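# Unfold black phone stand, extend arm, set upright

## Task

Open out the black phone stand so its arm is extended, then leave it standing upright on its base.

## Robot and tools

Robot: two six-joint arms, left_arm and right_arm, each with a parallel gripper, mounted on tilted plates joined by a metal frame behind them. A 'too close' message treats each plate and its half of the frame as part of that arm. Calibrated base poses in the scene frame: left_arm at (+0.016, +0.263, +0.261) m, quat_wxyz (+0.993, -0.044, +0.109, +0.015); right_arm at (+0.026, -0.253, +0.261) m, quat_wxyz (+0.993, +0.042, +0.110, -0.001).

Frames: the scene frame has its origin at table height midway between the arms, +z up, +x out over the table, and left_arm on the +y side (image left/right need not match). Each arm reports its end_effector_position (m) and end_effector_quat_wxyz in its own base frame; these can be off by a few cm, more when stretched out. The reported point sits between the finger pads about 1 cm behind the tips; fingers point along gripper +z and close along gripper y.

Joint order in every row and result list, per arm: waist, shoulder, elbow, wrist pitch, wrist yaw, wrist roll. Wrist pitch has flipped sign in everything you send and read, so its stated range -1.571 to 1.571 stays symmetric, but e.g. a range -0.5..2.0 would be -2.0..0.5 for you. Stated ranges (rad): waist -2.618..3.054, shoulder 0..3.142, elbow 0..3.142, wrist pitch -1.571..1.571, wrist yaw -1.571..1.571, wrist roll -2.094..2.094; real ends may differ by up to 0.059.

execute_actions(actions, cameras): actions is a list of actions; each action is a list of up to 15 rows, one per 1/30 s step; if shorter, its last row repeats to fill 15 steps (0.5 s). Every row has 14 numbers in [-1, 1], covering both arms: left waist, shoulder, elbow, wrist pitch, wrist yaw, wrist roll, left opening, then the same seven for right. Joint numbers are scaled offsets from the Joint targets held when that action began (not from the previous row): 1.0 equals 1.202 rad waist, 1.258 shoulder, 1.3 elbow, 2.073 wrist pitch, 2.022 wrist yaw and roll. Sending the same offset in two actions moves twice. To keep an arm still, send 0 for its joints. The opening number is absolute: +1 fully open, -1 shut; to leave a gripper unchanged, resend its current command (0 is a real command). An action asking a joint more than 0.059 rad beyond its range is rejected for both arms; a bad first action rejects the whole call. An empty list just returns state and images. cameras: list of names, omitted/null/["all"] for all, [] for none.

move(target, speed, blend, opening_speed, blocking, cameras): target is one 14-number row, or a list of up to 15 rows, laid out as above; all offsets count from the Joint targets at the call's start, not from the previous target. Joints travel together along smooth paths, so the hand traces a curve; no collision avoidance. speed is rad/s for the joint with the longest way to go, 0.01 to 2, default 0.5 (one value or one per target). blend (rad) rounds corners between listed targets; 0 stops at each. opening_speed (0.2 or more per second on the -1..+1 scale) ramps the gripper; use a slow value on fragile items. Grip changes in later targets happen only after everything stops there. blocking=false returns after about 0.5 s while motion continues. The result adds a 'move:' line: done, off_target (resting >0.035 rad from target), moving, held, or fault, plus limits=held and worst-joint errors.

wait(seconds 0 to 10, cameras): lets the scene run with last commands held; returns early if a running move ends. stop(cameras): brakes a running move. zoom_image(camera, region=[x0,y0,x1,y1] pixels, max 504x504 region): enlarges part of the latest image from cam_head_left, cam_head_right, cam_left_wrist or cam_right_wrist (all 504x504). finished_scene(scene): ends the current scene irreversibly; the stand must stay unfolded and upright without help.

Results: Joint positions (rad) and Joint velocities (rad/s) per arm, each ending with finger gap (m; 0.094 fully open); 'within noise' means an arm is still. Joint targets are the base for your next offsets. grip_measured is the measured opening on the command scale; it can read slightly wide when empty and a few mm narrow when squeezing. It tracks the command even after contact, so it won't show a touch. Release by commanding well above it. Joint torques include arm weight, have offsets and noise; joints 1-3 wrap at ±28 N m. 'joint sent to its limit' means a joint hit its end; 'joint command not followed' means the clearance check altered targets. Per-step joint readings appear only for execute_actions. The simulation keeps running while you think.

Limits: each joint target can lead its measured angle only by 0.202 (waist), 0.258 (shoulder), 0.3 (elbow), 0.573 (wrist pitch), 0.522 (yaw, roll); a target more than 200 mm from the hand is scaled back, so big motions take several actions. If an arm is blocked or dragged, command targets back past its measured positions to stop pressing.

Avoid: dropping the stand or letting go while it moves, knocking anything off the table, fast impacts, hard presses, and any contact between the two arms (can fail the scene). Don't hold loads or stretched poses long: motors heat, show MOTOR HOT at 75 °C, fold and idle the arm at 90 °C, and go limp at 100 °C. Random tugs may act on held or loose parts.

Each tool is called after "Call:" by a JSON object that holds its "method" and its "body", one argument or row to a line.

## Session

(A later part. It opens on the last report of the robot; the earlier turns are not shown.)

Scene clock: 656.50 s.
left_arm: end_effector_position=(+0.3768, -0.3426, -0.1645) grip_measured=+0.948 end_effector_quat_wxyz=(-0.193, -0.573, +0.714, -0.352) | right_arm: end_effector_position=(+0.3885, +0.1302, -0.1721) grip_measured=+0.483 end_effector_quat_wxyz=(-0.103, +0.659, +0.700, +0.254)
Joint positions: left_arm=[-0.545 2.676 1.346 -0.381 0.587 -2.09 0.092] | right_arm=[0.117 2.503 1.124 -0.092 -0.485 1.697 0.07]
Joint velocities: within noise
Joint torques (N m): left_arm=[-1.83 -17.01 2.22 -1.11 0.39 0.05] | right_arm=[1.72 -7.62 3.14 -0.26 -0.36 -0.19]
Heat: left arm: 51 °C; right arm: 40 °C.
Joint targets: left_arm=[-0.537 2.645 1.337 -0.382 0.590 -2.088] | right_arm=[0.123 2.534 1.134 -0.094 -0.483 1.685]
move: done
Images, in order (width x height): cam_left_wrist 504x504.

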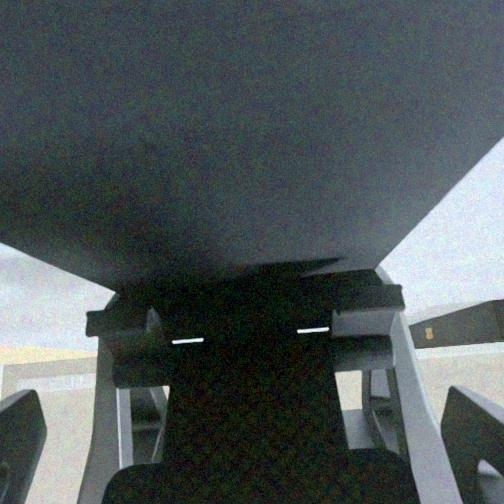

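Call:
{"method": "move", "body": {
  "target": [
    [-0.017,0.02,0.014,0,-0.006,0,0.95,0,0,0,0,0,0,0.3],
    [-0.0324,0.0954,0.0623,-0.0068,-0.011,0,0.95,0,0,0,0,0,0,0.3]
  ],
  "speed": 0.12,
  "cameras": ["cam_left_wrist"]
}}

Scene clock: 665.93 s.
left_arm: end_effector_position=(+0.3842, -0.3535, -0.1677) grip_measured=+0.948 end_effector_quat_wxyz=(-0.190, -0.563, +0.717, -0.365) | right_arm: end_effector_position=(+0.3885, +0.1300, -0.1721) grip_measured=+0.483 end_effector_quat_wxyz=(-0.103, +0.661, +0.699, +0.254)
Joint positions: left_arm=[-0.556 2.714 1.399 -0.397 0.587 -2.089 0.092] | right_arm=[0.117 2.503 1.124 -0.092 -0.484 1.702 0.07]
Joint velocities: within noise
Joint torques (N m): left_arm=[-4.31 -9.88 4.31 -1.16 0.17 0.03] | right_arm=[1.7 -7.71 3.11 -0.29 -0.38 -0.2]
Heat: left arm: 52 °C; right arm: 40 °C.
Joint targets: left_arm=[-0.576 2.765 1.418 -0.396 0.567 -2.088] | right_arm=[0.123 2.534 1.134 -0.094 -0.483 1.685]
move: off_target (left_arm); left_arm: the shoulder is farthest, 0.051 rad from its target
Images, in order (width x height): cam_left_wrist 504x504.

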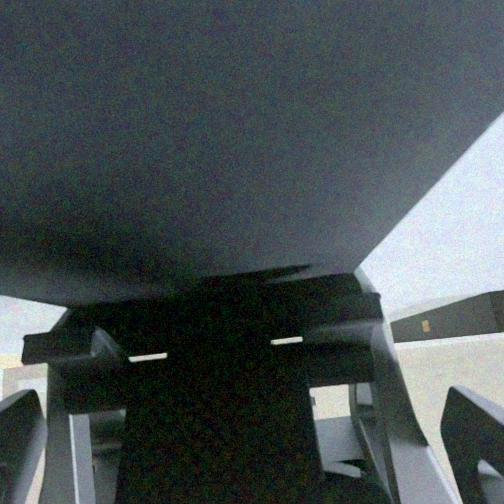

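Call:
{"method": "move", "body": {
  "target": [
    [0.0324,-0.0954,-0.0623,0.0068,0.0114,0,0.95,0,0,0,0,0,0,0.3],
    [-0.0033,-0.0954,-0.0623,0.0068,0.0114,0,0.95,0,0,0,0,0,0,0.3],
    [-0.0033,-0.036,-0.052,0.0053,0.0025,0,0.95,0,0,0,0,0,0,0.3]
  ],
  "speed": 0.2,
  "cameras": ["cam_left_wrist"]
}}

Scene clock: 680.60 s.
left_arm: end_effector_position=(+0.3707, -0.3475, -0.1708) grip_measured=+0.948 end_effector_quat_wxyz=(-0.190, -0.568, +0.720, -0.350) | right_arm: end_effector_position=(+0.3885, +0.1301, -0.1721) grip_measured=+0.483 end_effector_quat_wxyz=(-0.103, +0.659, +0.700, +0.254)
Joint positions: left_arm=[-0.564 2.692 1.345 -0.399 0.573 -2.089 0.092] | right_arm=[0.117 2.503 1.124 -0.092 -0.485 1.698 0.07]
Joint velocities: within noise
Joint torques (N m): left_arm=[-3.99 -11.52 3.23 -0.97 0.36 0.07] | right_arm=[1.76 -7.62 3.04 -0.25 -0.36 -0.17]
Heat: left arm: 51 °C; right arm: 40 °C.
Joint targets: left_arm=[-0.580 2.719 1.350 -0.385 0.572 -2.088] | right_arm=[0.123 2.534 1.134 -0.094 -0.483 1.685]
move: done
Images, in order (width x height): cam_left_wrist 504x504.

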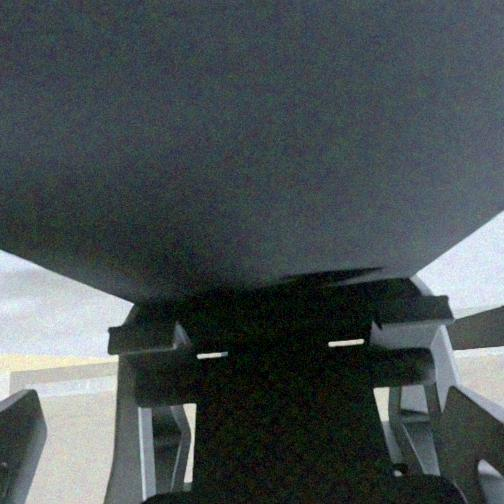

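Call:
{"method": "zoom_image", "body": {
  "camera": "cam_left_wrist",
  "region": [80, 250, 504, 504]
}}

Call:
{"method": "wait", "body": {
  "seconds": 0,
  "cameras": ["cam_head_left","cam_head_right","cam_right_wrist"]
}}

Call:
{"method": "zoom_image", "body": {
  "camera": "cam_head_left",
  "region": [210, 210, 310, 280]
}}

Call:
{"method": "zoom_image", "body": {
  "camera": "cam_head_right",
  "region": [210, 210, 310, 280]
}}

Scaled by 1.189 from the camera's 504x504 image, which has a finer 720x720 frame.

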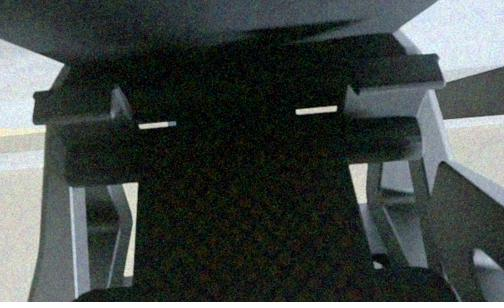

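Scene clock: 691.93 s.
left_arm: end_effector_position=(+0.3707, -0.3475, -0.1708) grip_measured=+0.948 end_effector_quat_wxyz=(-0.190, -0.568, +0.720, -0.350) | right_arm: end_effector_position=(+0.3885, +0.1301, -0.1721) grip_measured=+0.483 end_effector_quat_wxyz=(-0.103, +0.659, +0.700, +0.254)
Joint positions: left_arm=[-0.564 2.692 1.345 -0.399 0.573 -2.089 0.092] | right_arm=[0.117 2.503 1.124 -0.092 -0.485 1.698 0.07]
Joint velocities: within noise
Joint torques (N m): left_arm=[-3.88 -11.43 3.1 -0.95 0.35 0.02] | right_arm=[1.84 -7.8 3.18 -0.23 -0.37 -0.16]
Heat: left arm: 52 °C; right arm: 40 °C.
Joint targets: left_arm=[-0.580 2.719 1.350 -0.385 0.572 -2.088] | right_arm=[0.123 2.534 1.134 -0.094 -0.483 1.685]
Tool commands: left_gripper/opening=+0.95 right_gripper/opening=+0.3
Images, in order (width x height): cam_head_left 504x504, cam_head_right 504x504, cam_right_wrist 504x504.

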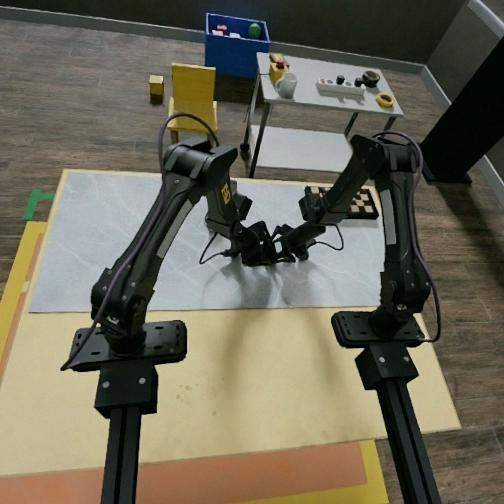

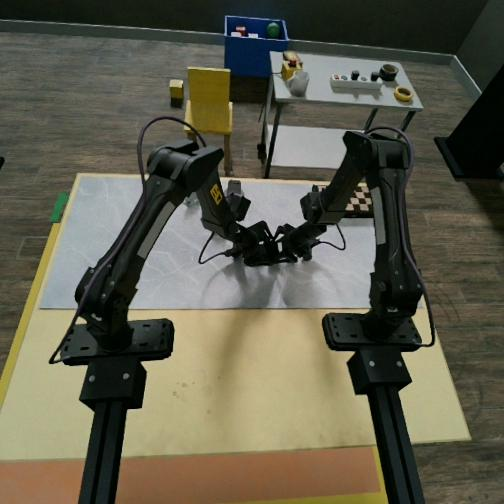

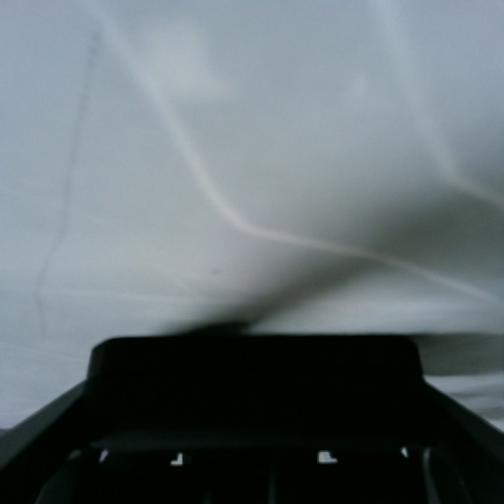

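Scaled by 5.040 from the camera's 504x504 image, which has a finer 720x720 frame.

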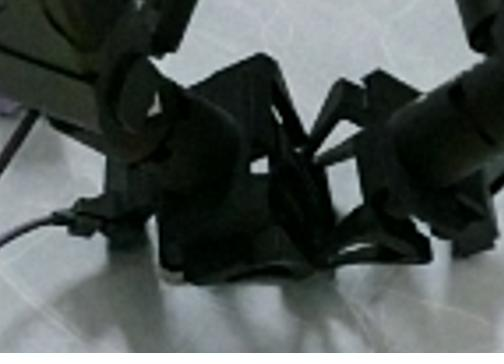

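Scaled by 5.040 from the camera's 504x504 image, which has a finer 720x720 frame.

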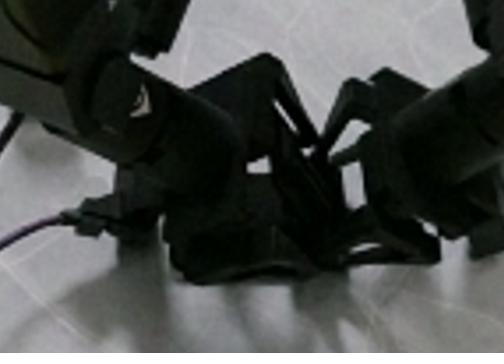

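Call:
{"method": "move", "body": {
  "target": [
    [0.039,0,0,0.009,0.0104,0,0.95,0,0,0,0,0,0,0.3],
    [0.039,0.0246,0.036,0.009,0.0104,0,0.95,0,0,0,0,0,0,0.3]
  ],
  "speed": 0.2,
  "cameras": ["cam_left_wrist"]
}}

Call:
{"method": "zoom_image", "body": {
  "camera": "cam_left_wrist",
  "region": [0, 250, 504, 504]
}}

Scene clock: 709.17 s.
left_arm: end_effector_position=(+0.3853, -0.3427, -0.1709) grip_measured=+0.948 end_effector_quat_wxyz=(-0.190, -0.575, +0.711, -0.356) | right_arm: end_effector_position=(+0.3885, +0.1301, -0.1721) grip_measured=+0.483 end_effector_quat_wxyz=(-0.103, +0.659, +0.700, +0.254)
Joint positions: left_arm=[-0.537 2.71 1.384 -0.384 0.585 -2.092 0.092] | right_arm=[0.117 2.503 1.124 -0.092 -0.485 1.697 0.07]
Joint velocities: within noise
Joint torques (N m): left_arm=[-2.18 -10.39 3.95 -0.91 0.45 0.05] | right_arm=[1.74 -7.79 3.02 -0.28 -0.38 -0.15]
Heat: left arm: 52 °C; right arm: 40 °C.
Joint targets: left_arm=[-0.533 2.750 1.397 -0.367 0.594 -2.088] | right_arm=[0.123 2.534 1.134 -0.094 -0.483 1.685]
move: off_target (left_arm); left_arm: the shoulder is farthest, 0.040 rad from its target
Images, in order (width x height): cam_left_wrist 504x504.

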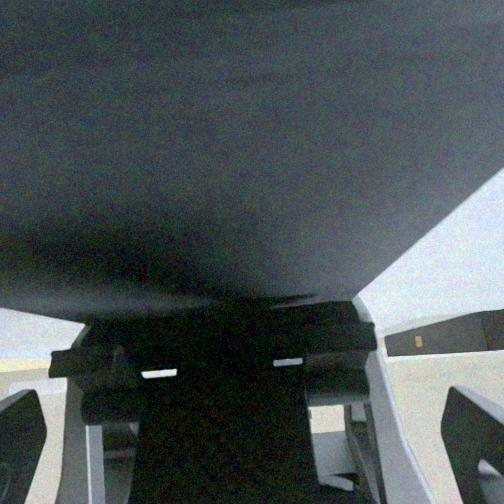

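Scaled by 1.000.

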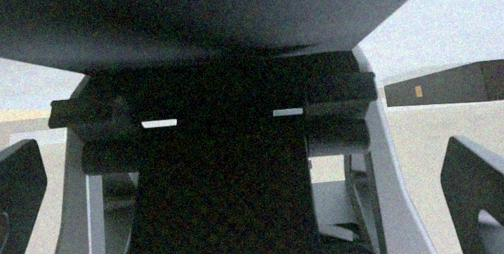

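Call:
{"method": "move", "body": {
  "target": [-0.0166,0.006,-0.035,-0.025,-0.01,0,0.95,0,0,0,0,0,0,0.3],
  "speed": 0.1,
  "cameras": ["cam_left_wrist"]
}}

Call:
{"method": "zoom_image", "body": {
  "camera": "cam_left_wrist",
  "region": [0, 250, 504, 504]
}}

Scene clock: 722.23 s.
left_arm: end_effector_position=(+0.3843, -0.3420, -0.1709) grip_measured=+0.948 end_effector_quat_wxyz=(-0.187, -0.571, +0.711, -0.364) | right_arm: end_effector_position=(+0.3885, +0.1301, -0.1721) grip_measured=+0.483 end_effector_quat_wxyz=(-0.103, +0.659, +0.700, +0.254)
Joint positions: left_arm=[-0.537 2.71 1.365 -0.423 0.584 -2.092 0.092] | right_arm=[0.117 2.503 1.124 -0.092 -0.485 1.697 0.07]
Joint velocities: within noise
Joint torques (N m): left_arm=[-4.14 -9.81 1.99 -1.06 0.22 0.07] | right_arm=[1.83 -7.79 2.99 -0.26 -0.37 -0.15]
Heat: left arm: 51 °C; right arm: 40 °C.
Joint targets: left_arm=[-0.553 2.758 1.351 -0.418 0.573 -2.088] | right_arm=[0.123 2.534 1.134 -0.094 -0.483 1.685]
move: off_target (left_arm); left_arm: the shoulder is farthest, 0.048 rad from its target
Images, in order (width x height): cam_left_wrist 504x504.

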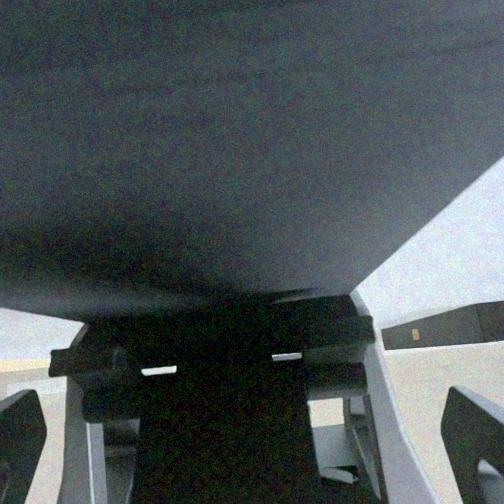

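Scaled by 1.000.

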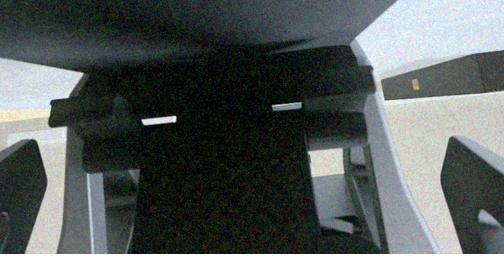

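Call:
{"method": "move", "body": {
  "target": [-0.014,-0.003,-0.006,-0.002,-0.008,0,0.95,0,0,0,0,0,0,0.3],
  "speed": 0.1,
  "cameras": ["cam_left_wrist"]
}}

Scene clock: 725.93 s.
left_arm: end_effector_position=(+0.3845, -0.3427, -0.1735) grip_measured=+0.948 end_effector_quat_wxyz=(-0.173, -0.574, +0.714, -0.363) | right_arm: end_effector_position=(+0.3885, +0.1301, -0.1721) grip_measured=+0.483 end_effector_quat_wxyz=(-0.103, +0.659, +0.700, +0.254)
Joint positions: left_arm=[-0.548 2.71 1.358 -0.435 0.55 -2.093 0.092] | right_arm=[0.117 2.503 1.124 -0.092 -0.485 1.697 0.07]
Joint velocities: within noise
Joint torques (N m): left_arm=[-4.62 -10 1.83 -0.99 0.41 0.07] | right_arm=[1.78 -7.64 3.1 -0.25 -0.36 -0.16]
Heat: left arm: 50 °C; right arm: 40 °C.
Joint targets: left_arm=[-0.570 2.754 1.343 -0.422 0.557 -2.088] | right_arm=[0.123 2.534 1.134 -0.094 -0.483 1.685]
move: off_target (left_arm); left_arm: the shoulder is farthest, 0.044 rad from its target
Images, in order (width x height): cam_left_wrist 504x504.

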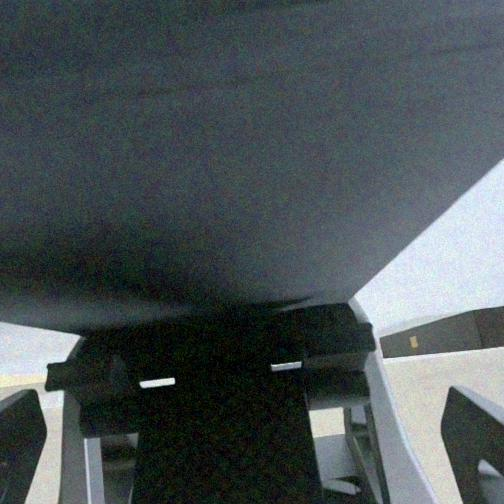

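Call:
{"method": "move", "body": {
  "target": [0,0,0,0,0.0175,0,0.95,0,0,0,0,0,0,0.3],
  "speed": 0.1,
  "cameras": ["cam_left_wrist"]
}}

Scene clock: 731.30 s.
left_arm: end_effector_position=(+0.3842, -0.3430, -0.1733) grip_measured=+0.948 end_effector_quat_wxyz=(-0.173, -0.573, +0.714, -0.363) | right_arm: end_effector_position=(+0.3885, +0.1301, -0.1721) grip_measured=+0.483 end_effector_quat_wxyz=(-0.103, +0.659, +0.700, +0.254)
Joint positions: left_arm=[-0.548 2.71 1.358 -0.435 0.551 -2.093 0.092] | right_arm=[0.117 2.503 1.124 -0.092 -0.485 1.697 0.07]
Joint velocities: within noise
Joint torques (N m): left_arm=[-4.44 -10.04 1.74 -0.98 0.74 0.05] | right_arm=[1.83 -7.76 3.1 -0.27 -0.37 -0.16]
Heat: left arm: 50 °C; right arm: 40 °C.
Joint targets: left_arm=[-0.570 2.754 1.344 -0.422 0.593 -2.088] | right_arm=[0.123 2.534 1.134 -0.094 -0.483 1.685]
move: off_target (left_arm); left_arm: the shoulder is farthest, 0.044 rad from its target
Images, in order (width x height): cam_left_wrist 504x504.

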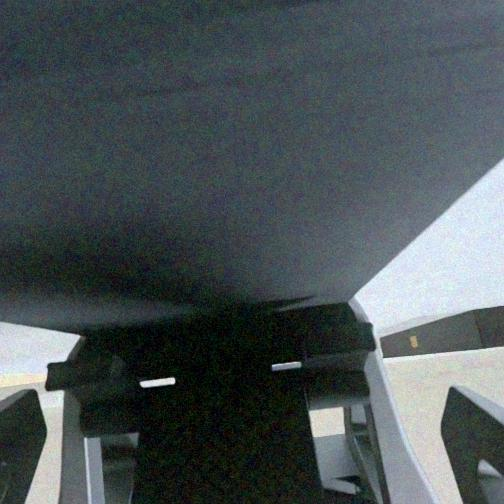

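Call:
{"method": "move", "body": {
  "target": [0.035,-0.067,-0.021,-0.015,0,0,0.95,0,0,0,0,0,0,0.3],
  "speed": 0.1,
  "cameras": ["cam_left_wrist"]
}}

Scene clock: 749.97 s.
left_arm: end_effector_position=(+0.3812, -0.3386, -0.1698) grip_measured=+0.948 end_effector_quat_wxyz=(-0.181, -0.567, +0.712, -0.372) | right_arm: end_effector_position=(+0.3885, +0.1301, -0.1721) grip_measured=+0.483 end_effector_quat_wxyz=(-0.103, +0.659, +0.700, +0.254)
Joint positions: left_arm=[-0.535 2.7 1.326 -0.468 0.58 -2.086 0.092] | right_arm=[0.117 2.503 1.124 -0.092 -0.485 1.697 0.07]
Joint velocities: within noise
Joint torques (N m): left_arm=[-1.68 -16.46 1.87 -1.01 0.47 -0.01] | right_arm=[1.66 -7.71 3.22 -0.26 -0.34 -0.13]
Heat: left arm: 49 °C; right arm: 40 °C.
Joint targets: left_arm=[-0.528 2.670 1.316 -0.454 0.593 -2.088] | right_arm=[0.123 2.534 1.134 -0.094 -0.483 1.685]
move: done
Images, in order (width x height): cam_left_wrist 504x504.

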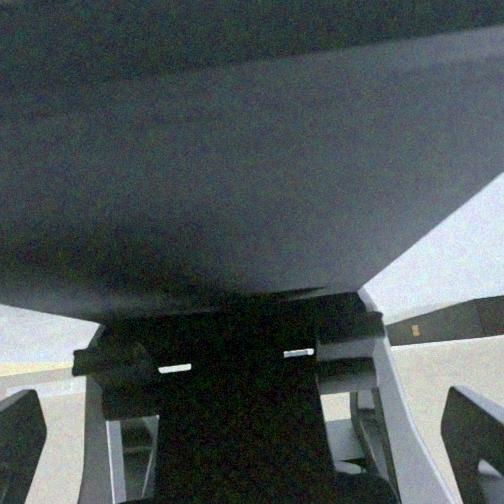

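Call:
{"method": "move", "body": {
  "target": [
    [-0.012,0.01,-0.004,0.004,0,0,0.95,0,0,0,0,0,0,0.3],
    [-0.012,0.01,-0.004,0.004,0,0,0.5,0,0,0,0,0,0,0.3]
  ],
  "speed": 0.1,
  "opening_speed": 0.5,
  "cameras": ["cam_left_wrist"]
}}

Call:
{"method": "zoom_image", "body": {
  "camera": "cam_left_wrist",
  "region": [0, 250, 504, 504]
}}

Scene clock: 761.67 s.
left_arm: end_effector_position=(+0.3804, -0.3383, -0.1702) grip_measured=+0.502 end_effector_quat_wxyz=(-0.182, -0.568, +0.712, -0.371) | right_arm: end_effector_position=(+0.3885, +0.1301, -0.1721) grip_measured=+0.483 end_effector_quat_wxyz=(-0.103, +0.659, +0.700, +0.254)
Joint positions: left_arm=[-0.535 2.7 1.324 -0.468 0.581 -2.086 0.071] | right_arm=[0.117 2.503 1.124 -0.092 -0.485 1.697 0.07]
Joint velocities: within noise
Joint torques (N m): left_arm=[-3.11 -15.31 1.61 -0.89 0.47 0] | right_arm=[1.84 -7.76 3.18 -0.25 -0.38 -0.17]
Heat: left arm: 50 °C; right arm: 40 °C.
Joint targets: left_arm=[-0.542 2.683 1.311 -0.445 0.593 -2.088] | right_arm=[0.123 2.534 1.134 -0.094 -0.483 1.685]
move: done
Images, in order (width x height): cam_left_wrist 504x504.

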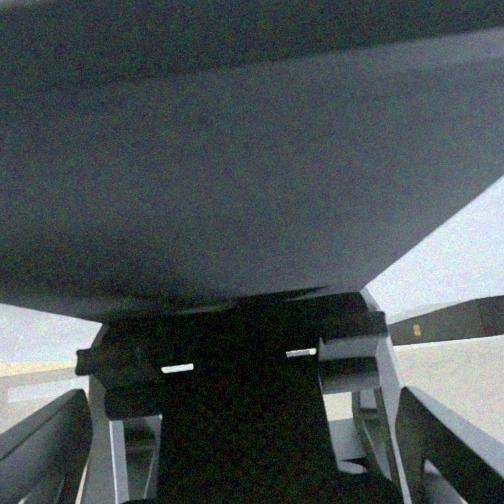

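Scaled by 1.000.

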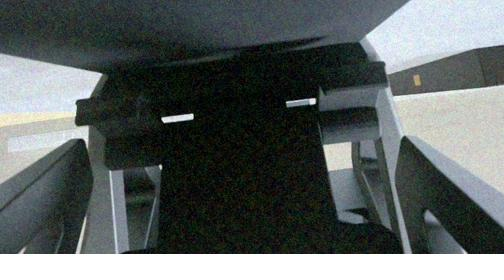

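Call:
{"method": "move", "body": {
  "target": [0.0225,0.052,0.0146,-0.0024,0.0035,0,0.6,0,0,0,0,0,0,0.3],
  "speed": 0.1,
  "opening_speed": 0.5,
  "cameras": ["cam_left_wrist"]
}}

Call:
{"method": "zoom_image", "body": {
  "camera": "cam_left_wrist",
  "region": [0, 250, 504, 504]
}}

Scene clock: 770.83 s.
left_arm: end_effector_position=(+0.3803, -0.3373, -0.1691) grip_measured=+0.598 end_effector_quat_wxyz=(-0.189, -0.566, +0.710, -0.373) | right_arm: end_effector_position=(+0.3885, +0.1301, -0.1721) grip_measured=+0.483 end_effector_quat_wxyz=(-0.103, +0.659, +0.700, +0.254)
Joint positions: left_arm=[-0.528 2.701 1.324 -0.469 0.6 -2.086 0.075] | right_arm=[0.117 2.503 1.124 -0.092 -0.485 1.697 0.07]
Joint velocities: within noise
Joint torques (N m): left_arm=[-1.44 -9.61 3.15 -0.97 0.35 0.01] | right_arm=[1.83 -7.73 3.12 -0.27 -0.35 -0.15]
Heat: left arm: 50 °C; right arm: 40 °C.
Joint targets: left_arm=[-0.515 2.748 1.330 -0.450 0.599 -2.088] | right_arm=[0.123 2.534 1.134 -0.094 -0.483 1.685]
move: off_target (left_arm); left_arm: the shoulder is farthest, 0.047 rad from its target
Images, in order (width x height): cam_left_wrist 504x504.

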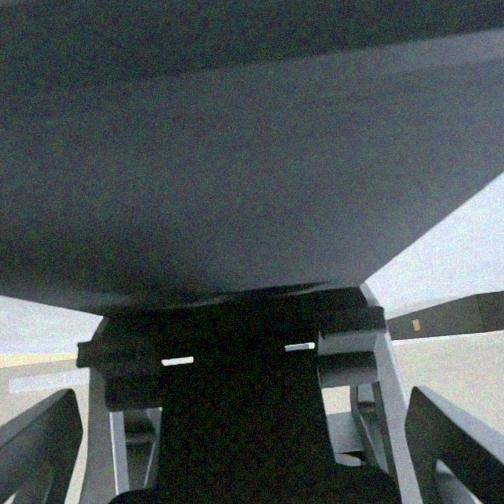

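Scaled by 1.000.

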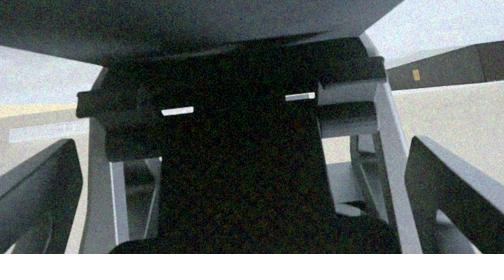

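Call:
{"method": "move", "body": {
  "target": [
    [-0.03,-0.03,0,0.03,-0.01,0,0.85,0,0,0,0,0,0,0.3],
    [-0.0366,-0.01,0.05,0.06,-0.022,0,0.85,0,0,0,0,0,0,0.3]
  ],
  "speed": 0.15,
  "cameras": ["cam_left_wrist"]
}}

Call:
{"method": "zoom_image", "body": {
  "camera": "cam_left_wrist",
  "region": [0, 250, 504, 504]
}}

Scene clock: 790.73 s.
left_arm: end_effector_position=(+0.3822, -0.3411, -0.1739) grip_measured=+0.848 end_effector_quat_wxyz=(-0.183, -0.580, +0.716, -0.343) | right_arm: end_effector_position=(+0.3885, +0.1301, -0.1721) grip_measured=+0.483 end_effector_quat_wxyz=(-0.103, +0.659, +0.700, +0.254)
Joint positions: left_arm=[-0.545 2.703 1.384 -0.35 0.559 -2.086 0.087] | right_arm=[0.117 2.503 1.124 -0.092 -0.485 1.697 0.07]
Joint velocities: within noise
Joint torques (N m): left_arm=[-3.86 -11.11 3.71 -0.81 0.32 0.02] | right_arm=[1.68 -7.76 3.18 -0.27 -0.37 -0.12]
Heat: left arm: 48 °C; right arm: 40 °C.
Joint targets: left_arm=[-0.559 2.735 1.395 -0.326 0.555 -2.088] | right_arm=[0.123 2.534 1.134 -0.094 -0.483 1.685]
move: done
Images, in order (width x height): cam_left_wrist 504x504.

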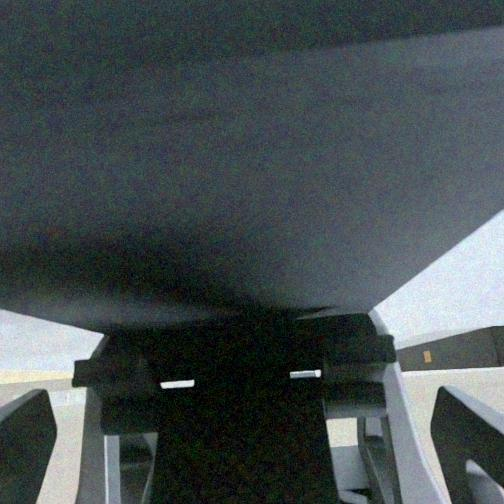

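Scaled by 1.000.

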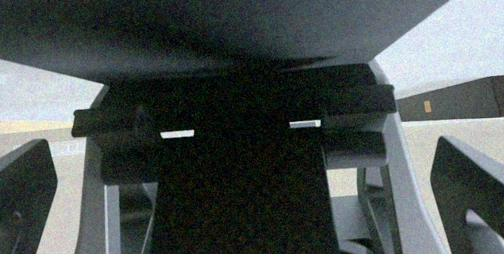

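Call:
{"method": "move", "body": {
  "target": [
    [0,0,0,0,0,0,0.4,0,0,0,0,0,0,0.3],
    [0,0,0,0,0,0,0.25,0,0,0,0,0,0,0.3]
  ],
  "speed": 0.15,
  "opening_speed": 0.5,
  "cameras": ["cam_left_wrist"]
}}

Call:
{"method": "zoom_image", "body": {
  "camera": "cam_left_wrist",
  "region": [0, 250, 504, 504]
}}

Scene clock: 797.03 s.
left_arm: end_effector_position=(+0.3839, -0.3412, -0.1738) grip_measured=+0.252 end_effector_quat_wxyz=(-0.179, -0.581, +0.716, -0.343) | right_arm: end_effector_position=(+0.3884, +0.1302, -0.1720) grip_measured=+0.483 end_effector_quat_wxyz=(-0.103, +0.658, +0.701, +0.255)
Joint positions: left_arm=[-0.546 2.703 1.388 -0.348 0.551 -2.086 0.059] | right_arm=[0.117 2.503 1.124 -0.092 -0.485 1.694 0.07]
Joint velocities: within noise
Joint torques (N m): left_arm=[-3.74 -11.1 3.32 -0.87 0.43 -0.06] | right_arm=[1.65 -7.72 3.15 -0.25 -0.35 -0.14]
Heat: left arm: 49 °C; right arm: 40 °C.
Joint targets: left_arm=[-0.559 2.735 1.395 -0.326 0.555 -2.088] | right_arm=[0.123 2.534 1.134 -0.094 -0.483 1.685]
move: done
Images, in order (width x height): cam_left_wrist 504x504.

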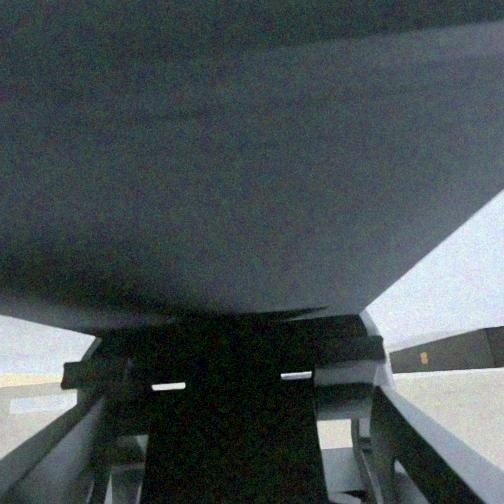

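Scaled by 1.000.

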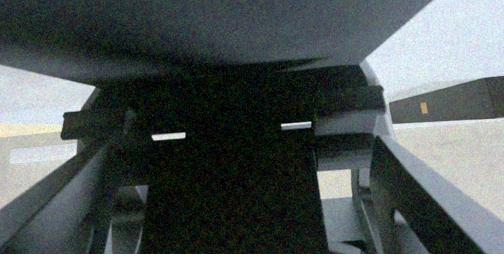

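Call:
{"method": "move", "body": {
  "target": [
    [0,0,0,0,0,0,0.95,0,0,0,0,0,0,0.3],
    [-0.0116,0.005,0,0,0,0,0.95,0,0,0,0,0,0,0.3],
    [-0.0116,0.0262,0.027,-0.006,-0.005,0,0.95,0,0,0,0,0,0,0.3]
  ],
  "speed": 0.12,
  "cameras": ["cam_left_wrist"]
}}

Call:
{"method": "zoom_image", "body": {
  "camera": "cam_left_wrist",
  "region": [0, 250, 504, 504]
}}

Scene clock: 811.97 s.
left_arm: end_effector_position=(+0.3845, -0.3458, -0.1744) grip_measured=+0.948 end_effector_quat_wxyz=(-0.183, -0.578, +0.717, -0.345) | right_arm: end_effector_position=(+0.3885, +0.1300, -0.1721) grip_measured=+0.483 end_effector_quat_wxyz=(-0.104, +0.661, +0.698, +0.254)
Joint positions: left_arm=[-0.55 2.714 1.408 -0.344 0.56 -2.087 0.092] | right_arm=[0.116 2.503 1.124 -0.092 -0.485 1.703 0.07]
Joint velocities: within noise
Joint torques (N m): left_arm=[-4.75 -9.46 4.77 -0.98 0.19 -0.03] | right_arm=[1.68 -7.6 3.07 -0.28 -0.36 -0.26]
Heat: left arm: 51 °C; right arm: 40 °C.
Joint targets: left_arm=[-0.573 2.768 1.430 -0.338 0.545 -2.088] | right_arm=[0.124 2.534 1.134 -0.094 -0.483 1.685]
move: off_target (left_arm); left_arm: the shoulder is farthest, 0.054 rad from its target
Images, in order (width x height): cam_left_wrist 504x504.

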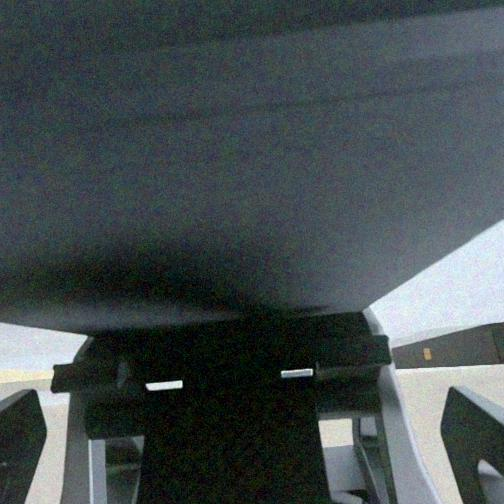

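Scaled by 1.000.

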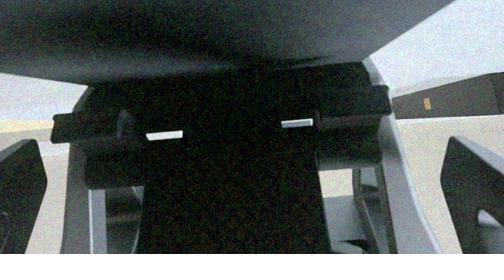

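Call:
{"method": "move", "body": {
  "target": [
    [0.018,-0.068,-0.04,0,0.005,0,0.95,0,0,0,0,0,0,0.3],
    [0.018,-0.068,-0.04,0,0.005,0,0.95,0,0,0,0,0,0,0.8],
    [0.018,-0.068,-0.04,0,0.005,0,0.95,-0.080,0.0485,0.037,0.0193,-0.0905,-0.043,0.8]
  ],
  "speed": 0.2,
  "cameras": ["cam_left_wrist","cam_right_wrist"]
}}

Scene clock: 834.20 s.
left_arm: end_effector_position=(+0.3814, -0.3433, -0.1747) grip_measured=+0.948 end_effector_quat_wxyz=(-0.183, -0.579, +0.717, -0.342) | right_arm: end_effector_position=(+0.3915, +0.1258, -0.1618) grip_measured=+0.797 end_effector_quat_wxyz=(-0.161, +0.639, +0.688, +0.305)
Joint positions: left_arm=[-0.55 2.707 1.39 -0.35 0.558 -2.087 0.092] | right_arm=[0.037 2.532 1.166 -0.039 -0.667 1.619 0.084]
Joint velocities: within noise
Joint torques (N m): left_arm=[-2.65 -16.29 2.18 -0.92 0.32 -0.02] | right_arm=[0.39 -5.53 3.67 -0.3 -0.46 -0.28]
Heat: left arm: 51 °C; right arm: 40 °C.
Joint targets: left_arm=[-0.552 2.683 1.378 -0.338 0.555 -2.088] | right_arm=[0.027 2.596 1.182 -0.054 -0.666 1.598]
move: off_target (right_arm); right_arm: the shoulder is farthest, 0.063 rad from its target
Images, in order (width x height): cam_left_wrist 504x504, cam_right_wrist 504x504.

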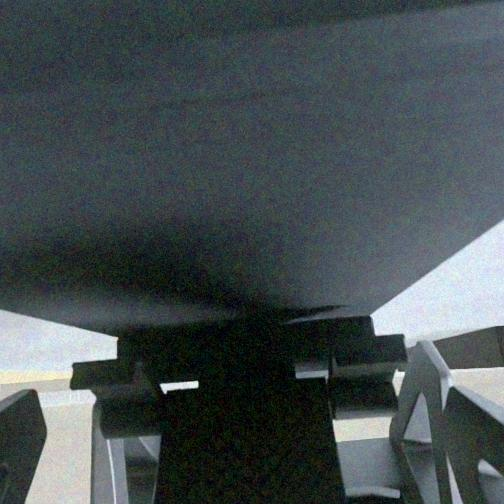

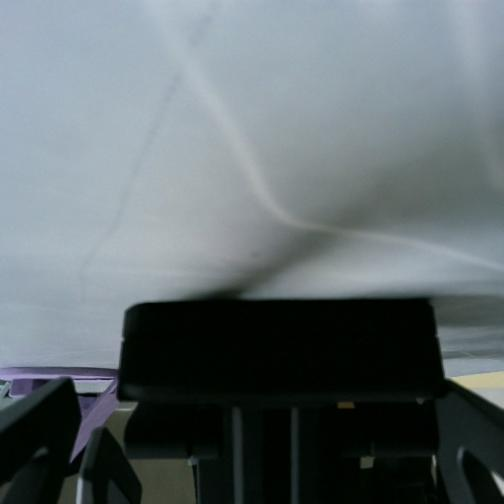

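Call:
{"method": "move", "body": {
  "target": [0.045,-0.086,-0.091,0.008,0.015,0,0.95,0,0,0,0,0,0,0.9],
  "speed": 0.2,
  "cameras": ["cam_left_wrist","cam_right_wrist"]
}}

Scene clock: 839.73 s.
left_arm: end_effector_position=(+0.3783, -0.3172, -0.1531) grip_measured=+0.948 end_effector_quat_wxyz=(-0.184, -0.597, +0.703, -0.340) | right_arm: end_effector_position=(+0.3915, +0.1258, -0.1617) grip_measured=+0.897 end_effector_quat_wxyz=(-0.162, +0.639, +0.688, +0.305)
Joint positions: left_arm=[-0.503 2.602 1.271 -0.346 0.571 -2.087 0.092] | right_arm=[0.036 2.532 1.167 -0.038 -0.668 1.619 0.089]
Joint velocities: within noise
Joint torques (N m): left_arm=[-1.74 -16.08 1.88 -0.75 0.5 -0.01] | right_arm=[0.35 -5.56 3.49 -0.32 -0.45 -0.26]
Heat: left arm: 53 °C; right arm: 39 °C.
Joint targets: left_arm=[-0.497 2.575 1.260 -0.322 0.586 -2.088] | right_arm=[0.027 2.596 1.182 -0.054 -0.666 1.598]
move: off_target (right_arm); right_arm: the shoulder is farthest, 0.064 rad from its target
Images, in order (width x height): cam_left_wrist 504x504, cam_right_wrist 504x504.

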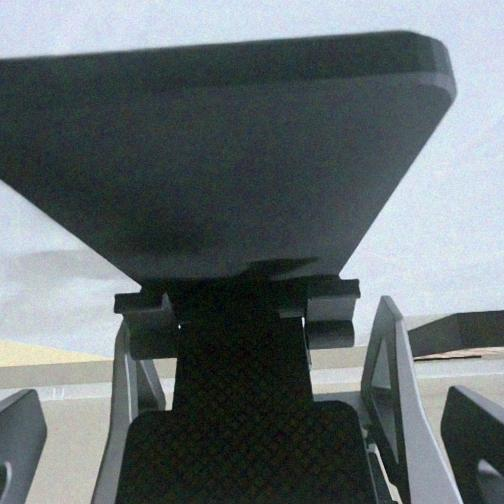

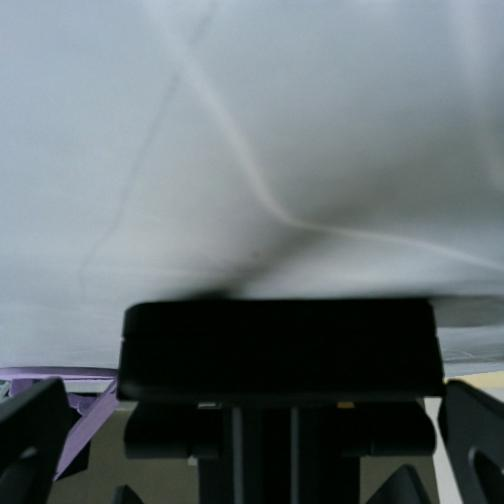

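Call:
{"method": "move", "body": {
  "target": [0,0,0,0,0,0,0.95,0.019,-0.088,-0.046,0.002,0.008,0,0.95],
  "speed": 0.2,
  "cameras": ["cam_right_wrist"]
}}

Scene clock: 849.97 s.
left_arm: end_effector_position=(+0.3781, -0.3173, -0.1532) grip_measured=+0.948 end_effector_quat_wxyz=(-0.185, -0.597, +0.703, -0.339) | right_arm: end_effector_position=(+0.3842, +0.1256, -0.1598) grip_measured=+0.947 end_effector_quat_wxyz=(-0.157, +0.635, +0.694, +0.301)
Joint positions: left_arm=[-0.503 2.602 1.271 -0.345 0.572 -2.087 0.092] | right_arm=[0.041 2.51 1.132 -0.048 -0.656 1.605 0.091]
Joint velocities: within noise
Joint torques (N m): left_arm=[-1.88 -16.09 2.17 -0.81 0.49 0.01] | right_arm=[1.66 -11.67 1.37 -0.18 -0.46 -0.14]
Heat: left arm: 57 °C; right arm: 39 °C.
Joint targets: left_arm=[-0.497 2.575 1.260 -0.322 0.585 -2.088] | right_arm=[0.050 2.485 1.123 -0.050 -0.650 1.598]
move: done
Images, in order (width x height): cam_right_wrist 504x504.

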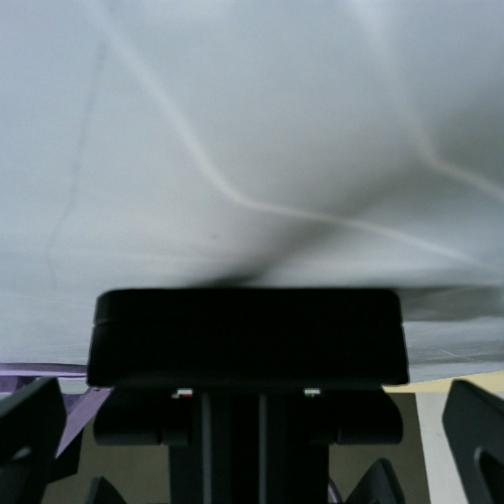

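Call:
{"method": "move", "body": {
  "target": [0,0,0,0,0,0,0.95,-0.018,0.088,0.046,-0.010,-0.002,0,0.95],
  "speed": 0.2,
  "cameras": ["cam_right_wrist"]
}}

Scene clock: 855.73 s.
left_arm: end_effector_position=(+0.3781, -0.3173, -0.1532) grip_measured=+0.948 end_effector_quat_wxyz=(-0.185, -0.597, +0.703, -0.339) | right_arm: end_effector_position=(+0.3955, +0.1254, -0.1616) grip_measured=+0.947 end_effector_quat_wxyz=(-0.153, +0.636, +0.691, +0.307)
Joint positions: left_arm=[-0.503 2.602 1.271 -0.345 0.572 -2.087 0.092] | right_arm=[0.039 2.532 1.17 -0.05 -0.658 1.616 0.091]
Joint velocities: within noise
Joint torques (N m): left_arm=[-1.66 -15.94 1.91 -0.8 0.47 0] | right_arm=[0.17 -5.65 3.21 -0.41 -0.46 -0.25]
Heat: left arm: 58 °C; right arm: 41 °C.
Joint targets: left_arm=[-0.497 2.575 1.260 -0.322 0.585 -2.088] | right_arm=[0.028 2.596 1.182 -0.071 -0.654 1.598]
move: off_target (right_arm); right_arm: the shoulder is farthest, 0.064 rad from its target
Images, in order (width x height): cam_right_wrist 504x504.

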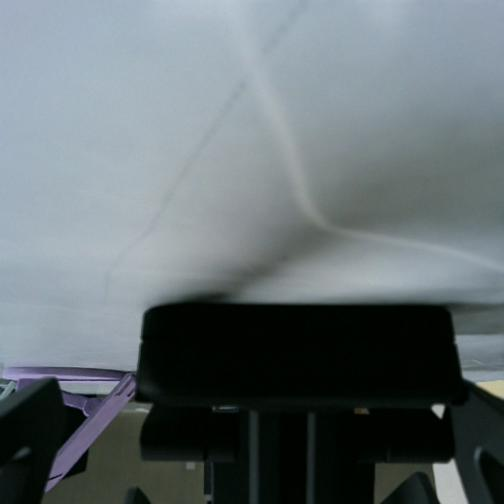

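Call:
{"method": "move", "body": {
  "target": [
    [0,0,0,0,0,0,0.95,0.064,-0.156,-0.109,0.005,0.076,0.031,0.95],
    [0,0,0,0,0,0,0.95,0.07,-0.049,-0.037,-0.008,0.086,0.043,0.95]
  ],
  "speed": 0.25,
  "cameras": ["cam_right_wrist"]
}}

Scene clock: 873.60 s.
left_arm: end_effector_position=(+0.3780, -0.3173, -0.1532) grip_measured=+0.948 end_effector_quat_wxyz=(-0.185, -0.597, +0.703, -0.339) | right_arm: end_effector_position=(+0.3867, +0.1251, -0.1730) grip_measured=+0.947 end_effector_quat_wxyz=(-0.104, +0.658, +0.702, +0.252)
Joint positions: left_arm=[-0.503 2.602 1.271 -0.344 0.572 -2.087 0.092] | right_arm=[0.103 2.504 1.122 -0.08 -0.488 1.677 0.091]
Joint velocities: within noise
Joint torques (N m): left_arm=[-2.03 -16.18 2.06 -0.79 0.48 0.01] | right_arm=[2.14 -7.73 3.22 -0.27 -0.31 0.02]
Heat: left arm: 62 °C; right arm: 40 °C.
Joint targets: left_arm=[-0.497 2.575 1.260 -0.322 0.586 -2.088] | right_arm=[0.113 2.534 1.134 -0.087 -0.480 1.685]
move: done
Images, in order (width x height): cam_right_wrist 504x504.

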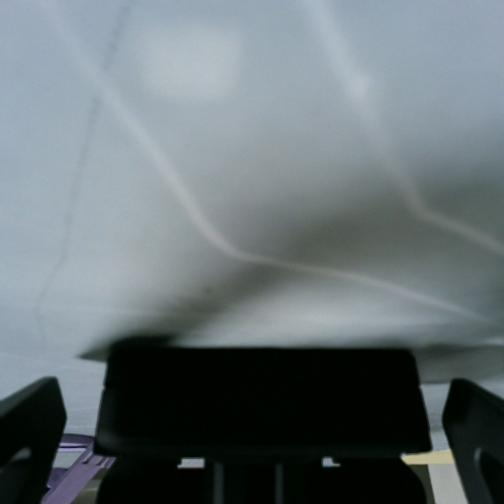

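Call:
{"method": "move", "body": {
  "target": [
    [0,0,0,0,0,0,0.95,0,0,0,0,0,0,0.3],
    [-0.0366,-0.052,-0.022,0.0535,-0.063,0,-0.9,0,0,0,0,0,0,0.3],
    [-0.1115,-0.151,0.0654,0.2065,-0.1825,0,-0.9,-0.025,0.032,-0.0154,0.029,0.064,0,0.3]
  ],
  "speed": 0.4,
  "opening_speed": 1.0,
  "cameras": ["cam_left_wrist","cam_right_wrist","cam_head_right"]
}}

Scene clock: 903.47 s.
left_arm: end_effector_position=(+0.3702, -0.3094, -0.1183) grip_measured=-0.898 end_effector_quat_wxyz=(-0.064, -0.636, +0.737, -0.219) | right_arm: end_effector_position=(+0.3860, +0.1233, -0.1746) grip_measured=+0.472 end_effector_quat_wxyz=(-0.102, +0.661, +0.701, +0.248)
Joint positions: left_arm=[-0.616 2.414 1.33 0.082 0.225 -2.087 0.005] | right_arm=[0.102 2.506 1.122 -0.077 -0.479 1.678 0.069]
Joint velocities: within noise
Joint torques (N m): left_arm=[-3.88 -16.36 5.07 -0.55 0.13 -0.03] | right_arm=[-0.32 -5.16 1.37 0.27 1.18 0.07]
Heat: left arm: 64 °C; right arm: 41 °C.
Joint targets: left_arm=[-0.631 2.385 1.345 0.106 0.216 -2.088] | right_arm=[0.083 2.574 1.114 -0.027 -0.351 1.685]
move: off_target (right_arm); right_arm: the wrist yaw is farthest, 0.129 rad from its target
Images, in order (width x height): cam_head_right 504x504, cam_left_wrist 504x504, cam_right_wrist 504x504.

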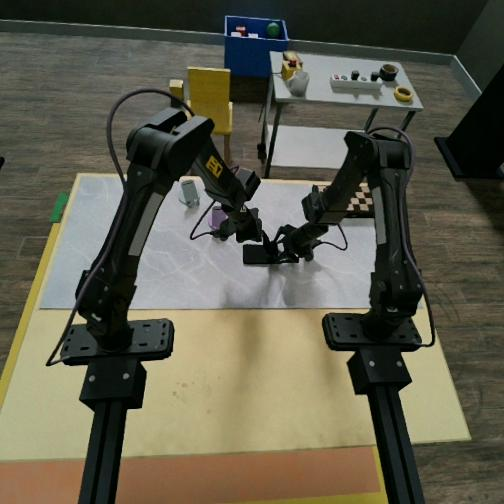

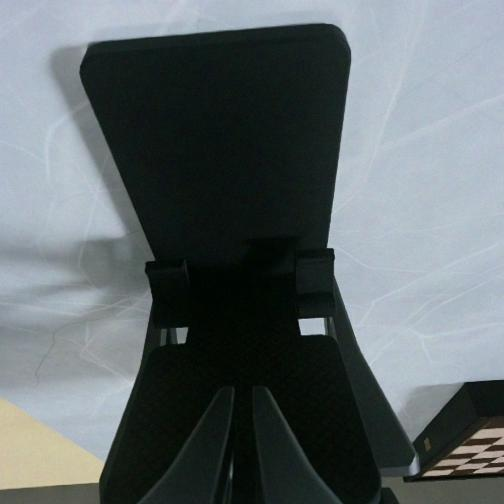

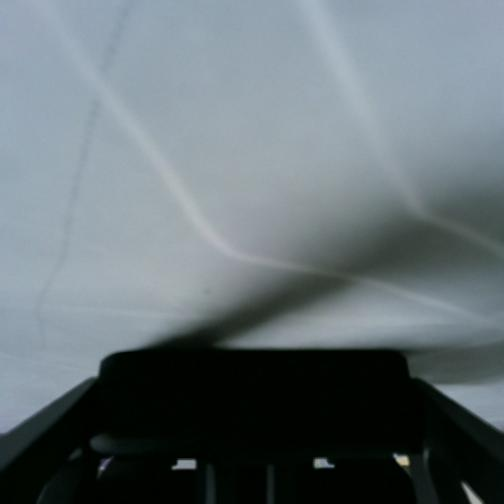

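Call:
{"method": "move", "body": {
  "target": [-0.0786,0.09,0.127,-0.033,0.039,0,-0.9,0,0,0,0,0,0,0.3],
  "speed": 0.15,
  "cameras": ["cam_left_wrist","cam_right_wrist"]
}}

Scene clock: 909.90 s.
left_arm: end_effector_position=(+0.3790, -0.3560, -0.1079) grip_measured=-0.898 end_effector_quat_wxyz=(-0.064, -0.607, +0.755, -0.242) | right_arm: end_effector_position=(+0.3852, +0.1180, -0.1734) grip_measured=+0.472 end_effector_quat_wxyz=(-0.111, +0.664, +0.695, +0.252)
Joint positions: left_arm=[-0.68 2.468 1.476 0.12 0.222 -2.087 0.005] | right_arm=[0.08 2.506 1.122 -0.065 -0.503 1.671 0.069]
Joint velocities: within noise
Joint torques (N m): left_arm=[-6.71 -11.95 7.06 -1.77 0.94 -0.02] | right_arm=[1.42 -5.16 1.47 0.18 1.43 0.13]
Heat: left arm: 62 °C; right arm: 40 °C.
Joint targets: left_arm=[-0.726 2.498 1.510 0.038 0.295 -2.088] | right_arm=[0.082 2.574 1.114 -0.027 -0.351 1.685]
move: off_target (left_arm, right_arm); left_arm: the wrist pitch is farthest, 0.082 rad from its target; right_arm: the wrist yaw is farthest, 0.152 rad from its target
Images, in order (width x height): cam_left_wrist 504x504, cam_right_wrist 504x504.

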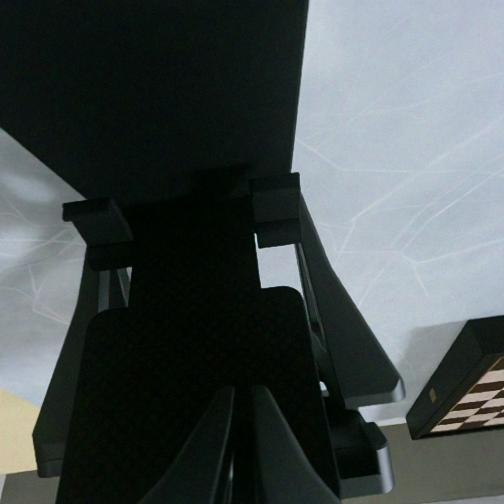

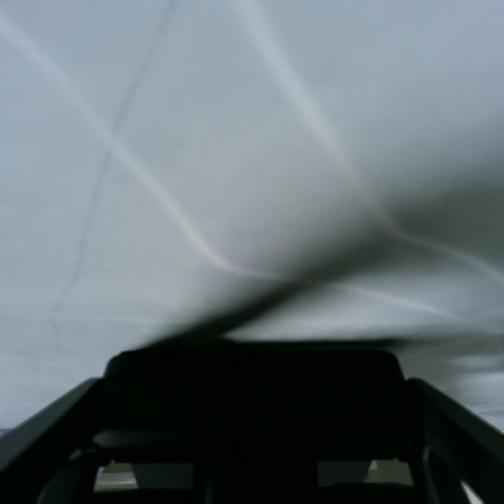

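Call:
{"method": "move", "body": {
  "target": [0.07,-0.08,-0.127,0.033,-0.039,0,-0.9,0,0,0,0,0,0,0.3],
  "speed": 0.3,
  "cameras": ["cam_left_wrist","cam_right_wrist"]
}}

Call:
{"method": "zoom_image", "body": {
  "camera": "cam_left_wrist",
  "region": [50, 0, 504, 454]
}}

Scene clock: 916.33 s.
left_arm: end_effector_position=(+0.3652, -0.3222, -0.1191) grip_measured=-0.898 end_effector_quat_wxyz=(-0.066, -0.626, +0.746, -0.218) | right_arm: end_effector_position=(+0.3851, +0.1185, -0.1735) grip_measured=+0.472 end_effector_quat_wxyz=(-0.111, +0.663, +0.696, +0.251)
Joint positions: left_arm=[-0.644 2.427 1.355 0.093 0.222 -2.087 0.005] | right_arm=[0.081 2.506 1.122 -0.065 -0.502 1.668 0.069]
Joint velocities: within noise
Joint torques (N m): left_arm=[-2.35 -16.64 3.19 -0.65 0.21 -0.01] | right_arm=[1.28 -5.16 1.44 0.16 1.42 0.14]
Heat: left arm: 60 °C; right arm: 40 °C.
Joint targets: left_arm=[-0.642 2.397 1.345 0.106 0.216 -2.088] | right_arm=[0.082 2.574 1.114 -0.027 -0.351 1.685]
move: off_target (right_arm); right_arm: the wrist yaw is farthest, 0.151 rad from its target
Images, in order (width x height): cam_left_wrist 504x504, cam_right_wrist 504x504.

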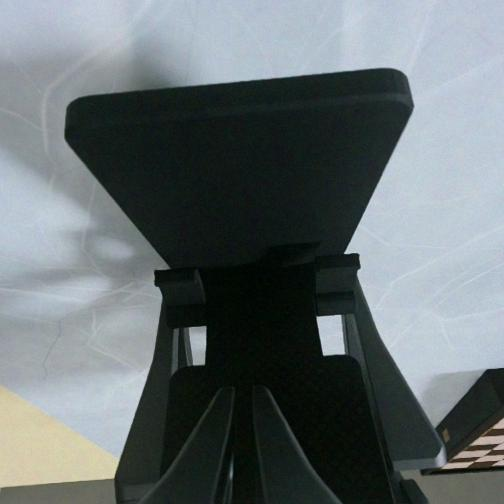

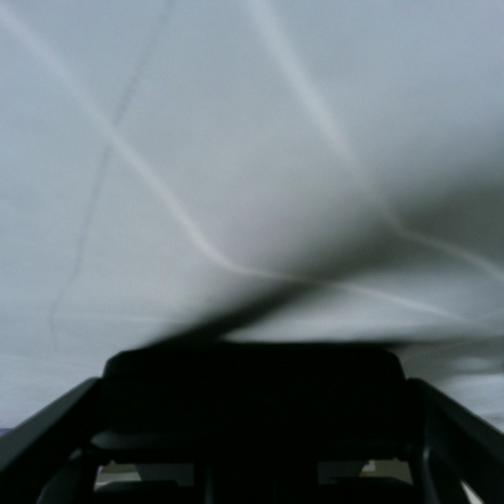

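Scaled by 1.110 from the camera's 504x504 image, which has a finer 720x720 frame.

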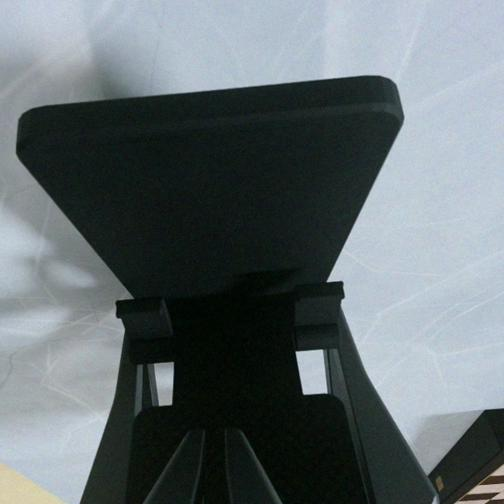

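Call:
{"method": "move", "body": {
  "target": [
    [0,0,0,0,0,0,-0.9,0.0,-0.032,0.0154,-0.02,-0.074,0,0.3],
    [0,0,0,0,0,0,-0.9,0.0,-0.032,0.0154,-0.02,-0.074,0,0.55]
  ],
  "speed": 0.3,
  "opening_speed": 0.2,
  "cameras": ["cam_left_wrist","cam_right_wrist"]
}}

Scene clock: 941.83 s.
left_arm: end_effector_position=(+0.3654, -0.3218, -0.1192) grip_measured=-0.898 end_effector_quat_wxyz=(-0.064, -0.626, +0.746, -0.218) | right_arm: end_effector_position=(+0.3871, +0.1196, -0.1722) grip_measured=+0.547 end_effector_quat_wxyz=(-0.112, +0.665, +0.693, +0.255)
Joint positions: left_arm=[-0.644 2.427 1.355 0.094 0.22 -2.087 0.005] | right_arm=[0.081 2.506 1.127 -0.067 -0.508 1.677 0.073]
Joint velocities: within noise
Joint torques (N m): left_arm=[-2.28 -16.44 3.08 -0.66 0.16 0.01] | right_arm=[1.24 -8.01 2.71 -0.21 -0.29 0.07]
Heat: left arm: 64 °C; right arm: 40 °C.
Joint targets: left_arm=[-0.642 2.397 1.345 0.106 0.216 -2.088] | right_arm=[0.082 2.534 1.134 -0.068 -0.501 1.685]
move: done
Images, in order (width x height): cam_left_wrist 504x504, cam_right_wrist 504x504.

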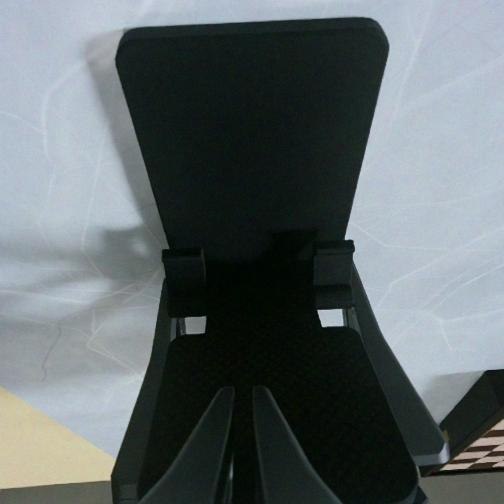

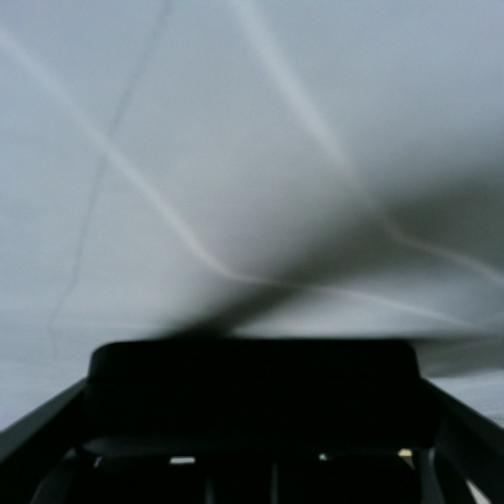

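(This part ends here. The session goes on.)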